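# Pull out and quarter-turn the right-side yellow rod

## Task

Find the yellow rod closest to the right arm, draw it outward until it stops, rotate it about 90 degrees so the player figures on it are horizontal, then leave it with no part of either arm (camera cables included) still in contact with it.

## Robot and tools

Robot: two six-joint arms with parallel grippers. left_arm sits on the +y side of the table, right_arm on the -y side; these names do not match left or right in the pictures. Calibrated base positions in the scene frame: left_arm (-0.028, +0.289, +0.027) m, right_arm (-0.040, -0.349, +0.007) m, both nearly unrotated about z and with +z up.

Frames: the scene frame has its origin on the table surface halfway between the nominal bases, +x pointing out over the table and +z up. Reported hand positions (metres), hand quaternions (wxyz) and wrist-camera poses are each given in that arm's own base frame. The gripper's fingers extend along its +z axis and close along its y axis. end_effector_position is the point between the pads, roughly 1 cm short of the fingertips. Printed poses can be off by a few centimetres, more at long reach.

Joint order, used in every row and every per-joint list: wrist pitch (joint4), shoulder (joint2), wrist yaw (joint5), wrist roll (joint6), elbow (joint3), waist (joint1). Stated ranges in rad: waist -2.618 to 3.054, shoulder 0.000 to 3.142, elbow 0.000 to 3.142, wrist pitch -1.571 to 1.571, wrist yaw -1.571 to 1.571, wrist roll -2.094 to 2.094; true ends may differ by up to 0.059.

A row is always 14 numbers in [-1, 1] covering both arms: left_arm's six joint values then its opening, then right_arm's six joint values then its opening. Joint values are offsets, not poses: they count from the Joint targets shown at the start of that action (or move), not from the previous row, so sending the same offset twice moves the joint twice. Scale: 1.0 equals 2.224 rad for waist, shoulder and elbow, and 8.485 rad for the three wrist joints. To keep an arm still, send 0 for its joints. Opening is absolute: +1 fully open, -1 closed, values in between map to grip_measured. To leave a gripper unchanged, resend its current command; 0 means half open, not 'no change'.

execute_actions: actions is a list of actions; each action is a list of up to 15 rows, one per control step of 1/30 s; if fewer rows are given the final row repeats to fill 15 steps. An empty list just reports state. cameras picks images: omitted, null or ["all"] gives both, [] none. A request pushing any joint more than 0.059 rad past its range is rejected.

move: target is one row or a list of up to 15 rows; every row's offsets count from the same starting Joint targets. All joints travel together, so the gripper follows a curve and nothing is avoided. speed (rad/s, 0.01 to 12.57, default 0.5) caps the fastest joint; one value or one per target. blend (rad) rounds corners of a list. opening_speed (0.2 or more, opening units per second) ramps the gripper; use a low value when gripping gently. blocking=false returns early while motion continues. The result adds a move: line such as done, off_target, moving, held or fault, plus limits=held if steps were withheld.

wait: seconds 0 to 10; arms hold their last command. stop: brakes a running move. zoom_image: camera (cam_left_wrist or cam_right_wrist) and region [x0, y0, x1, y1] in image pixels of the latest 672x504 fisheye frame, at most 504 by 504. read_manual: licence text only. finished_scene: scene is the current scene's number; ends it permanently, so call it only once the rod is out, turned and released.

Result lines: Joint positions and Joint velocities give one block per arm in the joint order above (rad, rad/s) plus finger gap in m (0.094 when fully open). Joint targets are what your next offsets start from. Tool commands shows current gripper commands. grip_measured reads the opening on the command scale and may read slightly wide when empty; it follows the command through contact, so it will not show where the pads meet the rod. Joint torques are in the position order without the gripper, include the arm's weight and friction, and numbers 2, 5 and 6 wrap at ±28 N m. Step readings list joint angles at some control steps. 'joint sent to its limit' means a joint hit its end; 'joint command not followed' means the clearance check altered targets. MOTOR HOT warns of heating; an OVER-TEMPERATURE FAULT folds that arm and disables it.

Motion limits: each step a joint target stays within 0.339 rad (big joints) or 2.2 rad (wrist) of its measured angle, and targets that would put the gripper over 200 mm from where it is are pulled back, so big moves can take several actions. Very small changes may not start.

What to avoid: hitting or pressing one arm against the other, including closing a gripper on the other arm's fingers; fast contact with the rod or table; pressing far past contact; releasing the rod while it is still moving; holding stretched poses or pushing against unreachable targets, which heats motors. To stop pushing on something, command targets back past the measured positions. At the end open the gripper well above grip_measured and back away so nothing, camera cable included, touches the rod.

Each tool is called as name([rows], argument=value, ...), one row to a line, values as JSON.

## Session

execute_actions(actions=[])

Scene clock: 0.00 s.
left_arm: end_effector_position=(+0.4127, +0.0165, +0.1264) grip_measured=+1.000 end_effector_quat_wxyz=(+0.618, -0.002, +0.786, +0.007) | right_arm: end_effector_position=(+0.3903, -0.0463, +0.1052) grip_measured=+1.000 end_effector_quat_wxyz=(+0.587, +0.098, +0.798, -0.097)
Joint names: [wrist pitch, shoulder, wrist yaw, wrist roll, elbow, waist]
Joint positions: left_arm=[0.901 1.55 0.039 0.018 0.411 0.054 0.094] | right_arm=[0.871 1.537 0.276 0.046 0.357 0.003 0.094]
Joint velocities: within noise
Joint torques (N m): no reading
Heat: left arm: 41 °C; right arm: 39 °C.
Joint targets: left_arm=[0.889 1.548 0.039 0.019 0.413 0.054] | right_arm=[0.861 1.534 0.277 0.048 0.360 0.003]
Tool commands: left_gripper/opening=+1.0 right_gripper/opening=+1.0
camera_calibration:
cam_left_wrist: T_world_to_cam=[[-0.0177666, -0.985889, 0.166453, -0.00796993], [-0.580802, -0.125334, -0.804339, 0.378982], [0.813851, -0.110967, -0.570379, -0.140833], [0, 0, 0, 1]] pos_world=[0.334589, 0.0240143, 0.225829]
cam_right_wrist: T_world_to_cam=[[-0.259, -0.939853, 0.222701, 0.0247898], [-0.669431, 0.00846419, -0.742826, 0.372487], [0.696262, -0.341475, -0.631359, -0.103415], [0, 0, 0, 1]] pos_world=[0.327779, -0.0151678, 0.20588]

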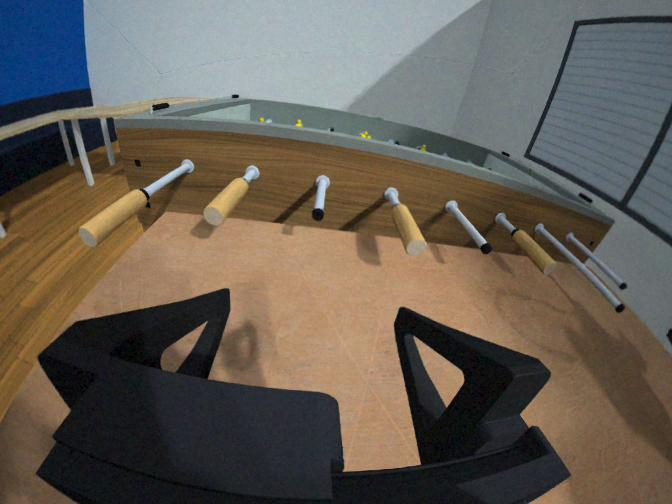

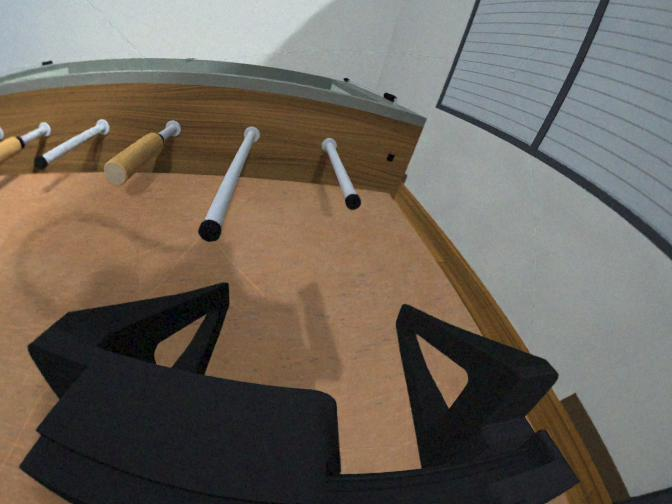

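move([
  [0,0,0,0,0,0,1,-0.0095,0,0,0,0.1754,0,1],
  [0,0,0,0,0,0,1,-0.0095,0,0.0284,-0.0057,0.1754,0.1954,1],
  [0,0,0,0,0,0,1,0.0479,0.4065,0.0284,-0.0057,0.3647,0.1954,1],
  [0,0,0,0,0,0,1,0.0065,0.5166,0.0157,-0.0057,0.6326,0.1472,1],
  [0,0,0,0,0,0,1,0.0065,0.5166,0.0157,-0.0057,0.6326,0.1472,-0.8],
], speed=[0.9,0.9,0.9,0.6,0.6], blend=[0.1,0.1,0.03,0,0], opening_speed=2, cameras=["cam_right_wrist"])

Scene clock: 37.33 s.
left_arm: end_effector_position=(+0.4127, +0.0165, +0.1264) grip_measured=+1.000 end_effector_quat_wxyz=(+0.618, -0.002, +0.786, +0.007) | right_arm: end_effector_position=(+0.6691, +0.1583, +0.0885) grip_measured=-0.321 end_effector_quat_wxyz=(+0.711, +0.031, +0.702, -0.027)
Joint names: [wrist pitch, shoulder, wrist yaw, wrist roll, elbow, waist]
Joint positions: left_arm=[0.901 1.55 0.039 0.018 0.411 0.054 0.094] | right_arm=[0.927 2.655 0.419 0 1.742 0.336 0.032]
Joint velocities: within noise
Joint torques (N m): left_arm=[1.86 -6.76 -0.01 0.02 5.67 -0.08] | right_arm=[1.58 -11.28 -0.05 -0.01 8.03 -0.49]
Heat: left arm: 41 °C; right arm: 40 °C.
Joint targets: left_arm=[0.889 1.548 0.039 0.019 0.413 0.054] | right_arm=[0.916 2.683 0.411 -0.001 1.767 0.331]
move: done
camera_calibration:
cam_right_wrist: T_world_to_cam=[[-0.132282, -0.976286, 0.171368, 0.218575], [-0.396729, -0.106288, -0.911761, 0.395704], [0.908354, -0.188596, -0.373261, -0.42715], [0, 0, 0, 1]] pos_world=[0.573904, 0.174891, 0.163892]
Images, in order (width x height): cam_right_wrist 672x504.

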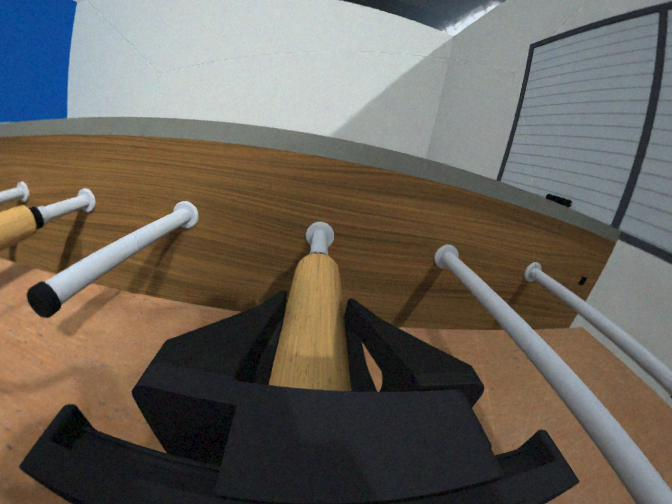

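move([
  [0,0,0,0,0,0,1,0.0302,-0.0920,0.0086,-0.0943,-0.2071,0.0330,-0.8],
  [0,0,0,0,0,0,1,0.0455,-0.1342,0.0155,-0.1886,-0.3077,0.0589,-0.8],
  [0,0,0,0,0,0,1,0.0599,-0.1686,0.0239,-0.1886,-0.3970,0.0911,-0.8],
], speed=[0.8,0.8,0.4], blend=[0.05,0.04,0])

Scene clock: 50.00 s.
left_arm: end_effector_position=(+0.4127, +0.0165, +0.1264) grip_measured=+1.000 end_effector_quat_wxyz=(+0.618, -0.002, +0.786, +0.007) | right_arm: end_effector_position=(+0.4991, +0.1847, +0.0721) grip_measured=-0.321 end_effector_quat_wxyz=(+0.482, -0.505, +0.503, -0.509)
Joint names: [wrist pitch, shoulder, wrist yaw, wrist roll, elbow, waist]
Joint positions: left_arm=[0.901 1.55 0.039 0.018 0.411 0.054 0.094] | right_arm=[1.387 2.338 0.555 -1.588 0.93 0.53 0.032]
Joint velocities: within noise
Joint torques (N m): left_arm=[1.86 -6.78 0 0.02 5.63 -0.05] | right_arm=[1.98 -12.18 0.7 -0.13 0.59 0.35]
Heat: left arm: 41 °C; right arm: 41 °C.
Joint targets: left_arm=[0.889 1.548 0.039 0.019 0.413 0.054] | right_arm=[1.424 2.308 0.613 -1.601 0.884 0.533]
move: off_target (right_arm); right_arm: the wrist yaw is farthest, 0.059 rad from its target
camera_calibration:
cam_left_wrist: T_world_to_cam=[[-0.0177666, -0.985889, 0.166453, -0.00796993], [-0.580802, -0.125334, -0.804339, 0.378982], [0.813851, -0.110967, -0.570379, -0.140833], [0, 0, 0, 1]] pos_world=[0.334589, 0.0240143, 0.225829]
cam_right_wrist: T_world_to_cam=[[-0.0270032, 0.20654, 0.978066, -0.104435], [-0.418038, -0.891092, 0.176632, 0.393158], [0.908028, -0.404099, 0.110404, -0.268755], [0, 0, 0, 1]] pos_world=[0.405572, 0.263306, 0.0623714]

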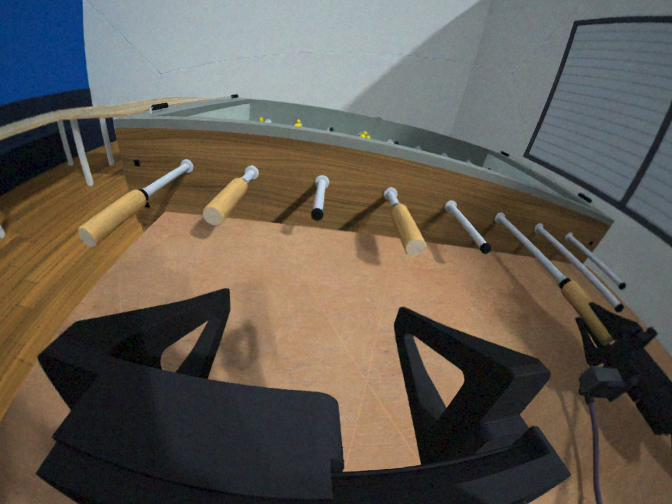

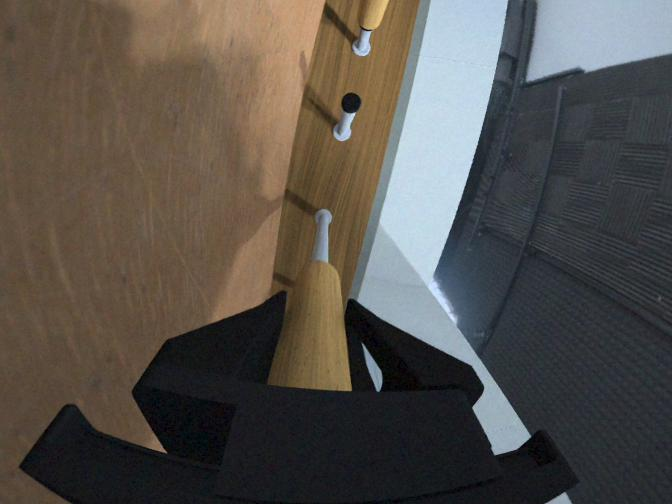

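move(target=[0,0,0,0,0,0,1,-0.0027,-0.0393,0.0061,0,-0.0514,0.0232,-0.8], speed=0.3, cameras=[])

Scene clock: 57.27 s.
left_arm: end_effector_position=(+0.4127, +0.0165, +0.1264) grip_measured=+1.000 end_effector_quat_wxyz=(+0.618, -0.002, +0.786, +0.007) | right_arm: end_effector_position=(+0.4954, +0.1846, +0.0747) grip_measured=-0.318 end_effector_quat_wxyz=(-0.474, +0.522, -0.502, +0.501)
Joint names: [wrist pitch, shoulder, wrist yaw, wrist roll, elbow, waist]
Joint positions: left_arm=[0.901 1.55 0.039 0.018 0.411 0.054 0.094] | right_arm=[1.327 2.288 0.535 -1.589 0.903 0.527 0.032]
Joint velocities: within noise
Joint torques (N m): left_arm=[1.85 -6.82 0 0.01 5.68 -0.06] | right_arm=[2.33 -15.21 1.49 -0.16 -5.98 5.15]
Heat: left arm: 41 °C; right arm: 42 °C.
Joint targets: left_arm=[0.889 1.548 0.039 0.019 0.413 0.054] | right_arm=[1.402 2.221 0.665 -1.601 0.770 0.585]
move: off_target (right_arm); right_arm: the elbow is farthest, 0.133 rad from its target
No camera images: "cameras" was empty.

move([
  [0,0,0,0,0,0,1,0.0027,0.0393,-0.0061,0,0.0514,-0.0232,-0.8],
  [0,0,0,0,0,0,1,0.0027,0.0393,-0.0061,0,0.0514,-0.0232,0.08],
  [0,0,0,0,0,0,1,0.0013,0.0170,-0.0030,0,0.0257,-0.0116,0.08],
  [0,0,0,0,0,0,1,0.0013,0.0170,-0.0030,0.1886,0.0257,-0.0116,0.08],
  [0,0,0,0,0,0,1,0.0013,0.0170,-0.0030,0.1886,0.0257,-0.0116,0.7],
], speed=[0.5,0.5,0.4,1.3,1], cameras=["cam_right_wrist"])

Scene clock: 68.13 s.
left_arm: end_effector_position=(+0.4127, +0.0165, +0.1264) grip_measured=+1.000 end_effector_quat_wxyz=(+0.618, -0.002, +0.786, +0.007) | right_arm: end_effector_position=(+0.4776, +0.1712, +0.0720) grip_measured=+0.698 end_effector_quat_wxyz=(+0.690, +0.013, +0.722, -0.046)
Joint names: [wrist pitch, shoulder, wrist yaw, wrist roll, elbow, waist]
Joint positions: left_arm=[0.901 1.55 0.039 0.018 0.411 0.054 0.094] | right_arm=[1.388 2.281 0.638 -0.017 0.839 0.553 0.08]
Joint velocities: within noise
Joint torques (N m): left_arm=[1.85 -6.8 0 0.02 5.64 -0.05] | right_arm=[1.84 -11.02 0.09 0.17 2.82 0.57]
Heat: left arm: 41 °C; right arm: 44 °C.
Joint targets: left_arm=[0.889 1.548 0.039 0.019 0.413 0.054] | right_arm=[1.413 2.258 0.639 -0.001 0.827 0.559]
move: done; target 2's new numbers were sent with right_arm's wrist yaw 0.088 rad from that target
camera_calibration:
cam_right_wrist: T_world_to_cam=[[-0.122493, -0.966, 0.227681, 0.198169], [-0.451894, -0.149962, -0.879377, 0.337445], [0.883622, -0.210605, -0.41816, -0.237987], [0, 0, 0, 1]] pos_world=[0.387054, 0.191914, 0.152105]
Images, in order (width x height): cam_right_wrist 672x504.

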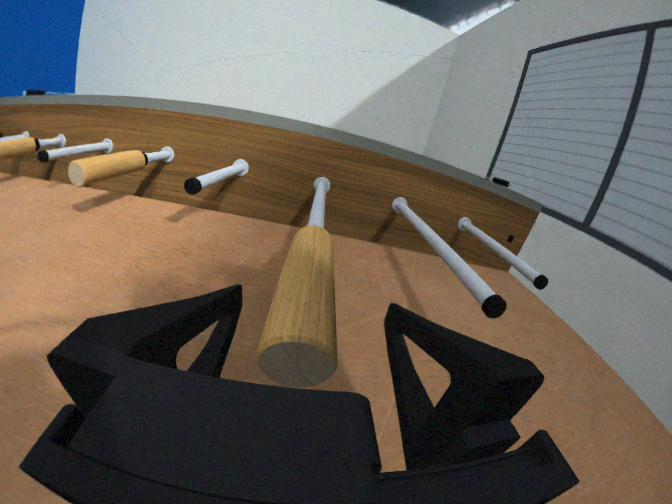

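finished_scene(scene=3)

The scene is finished: the task was done.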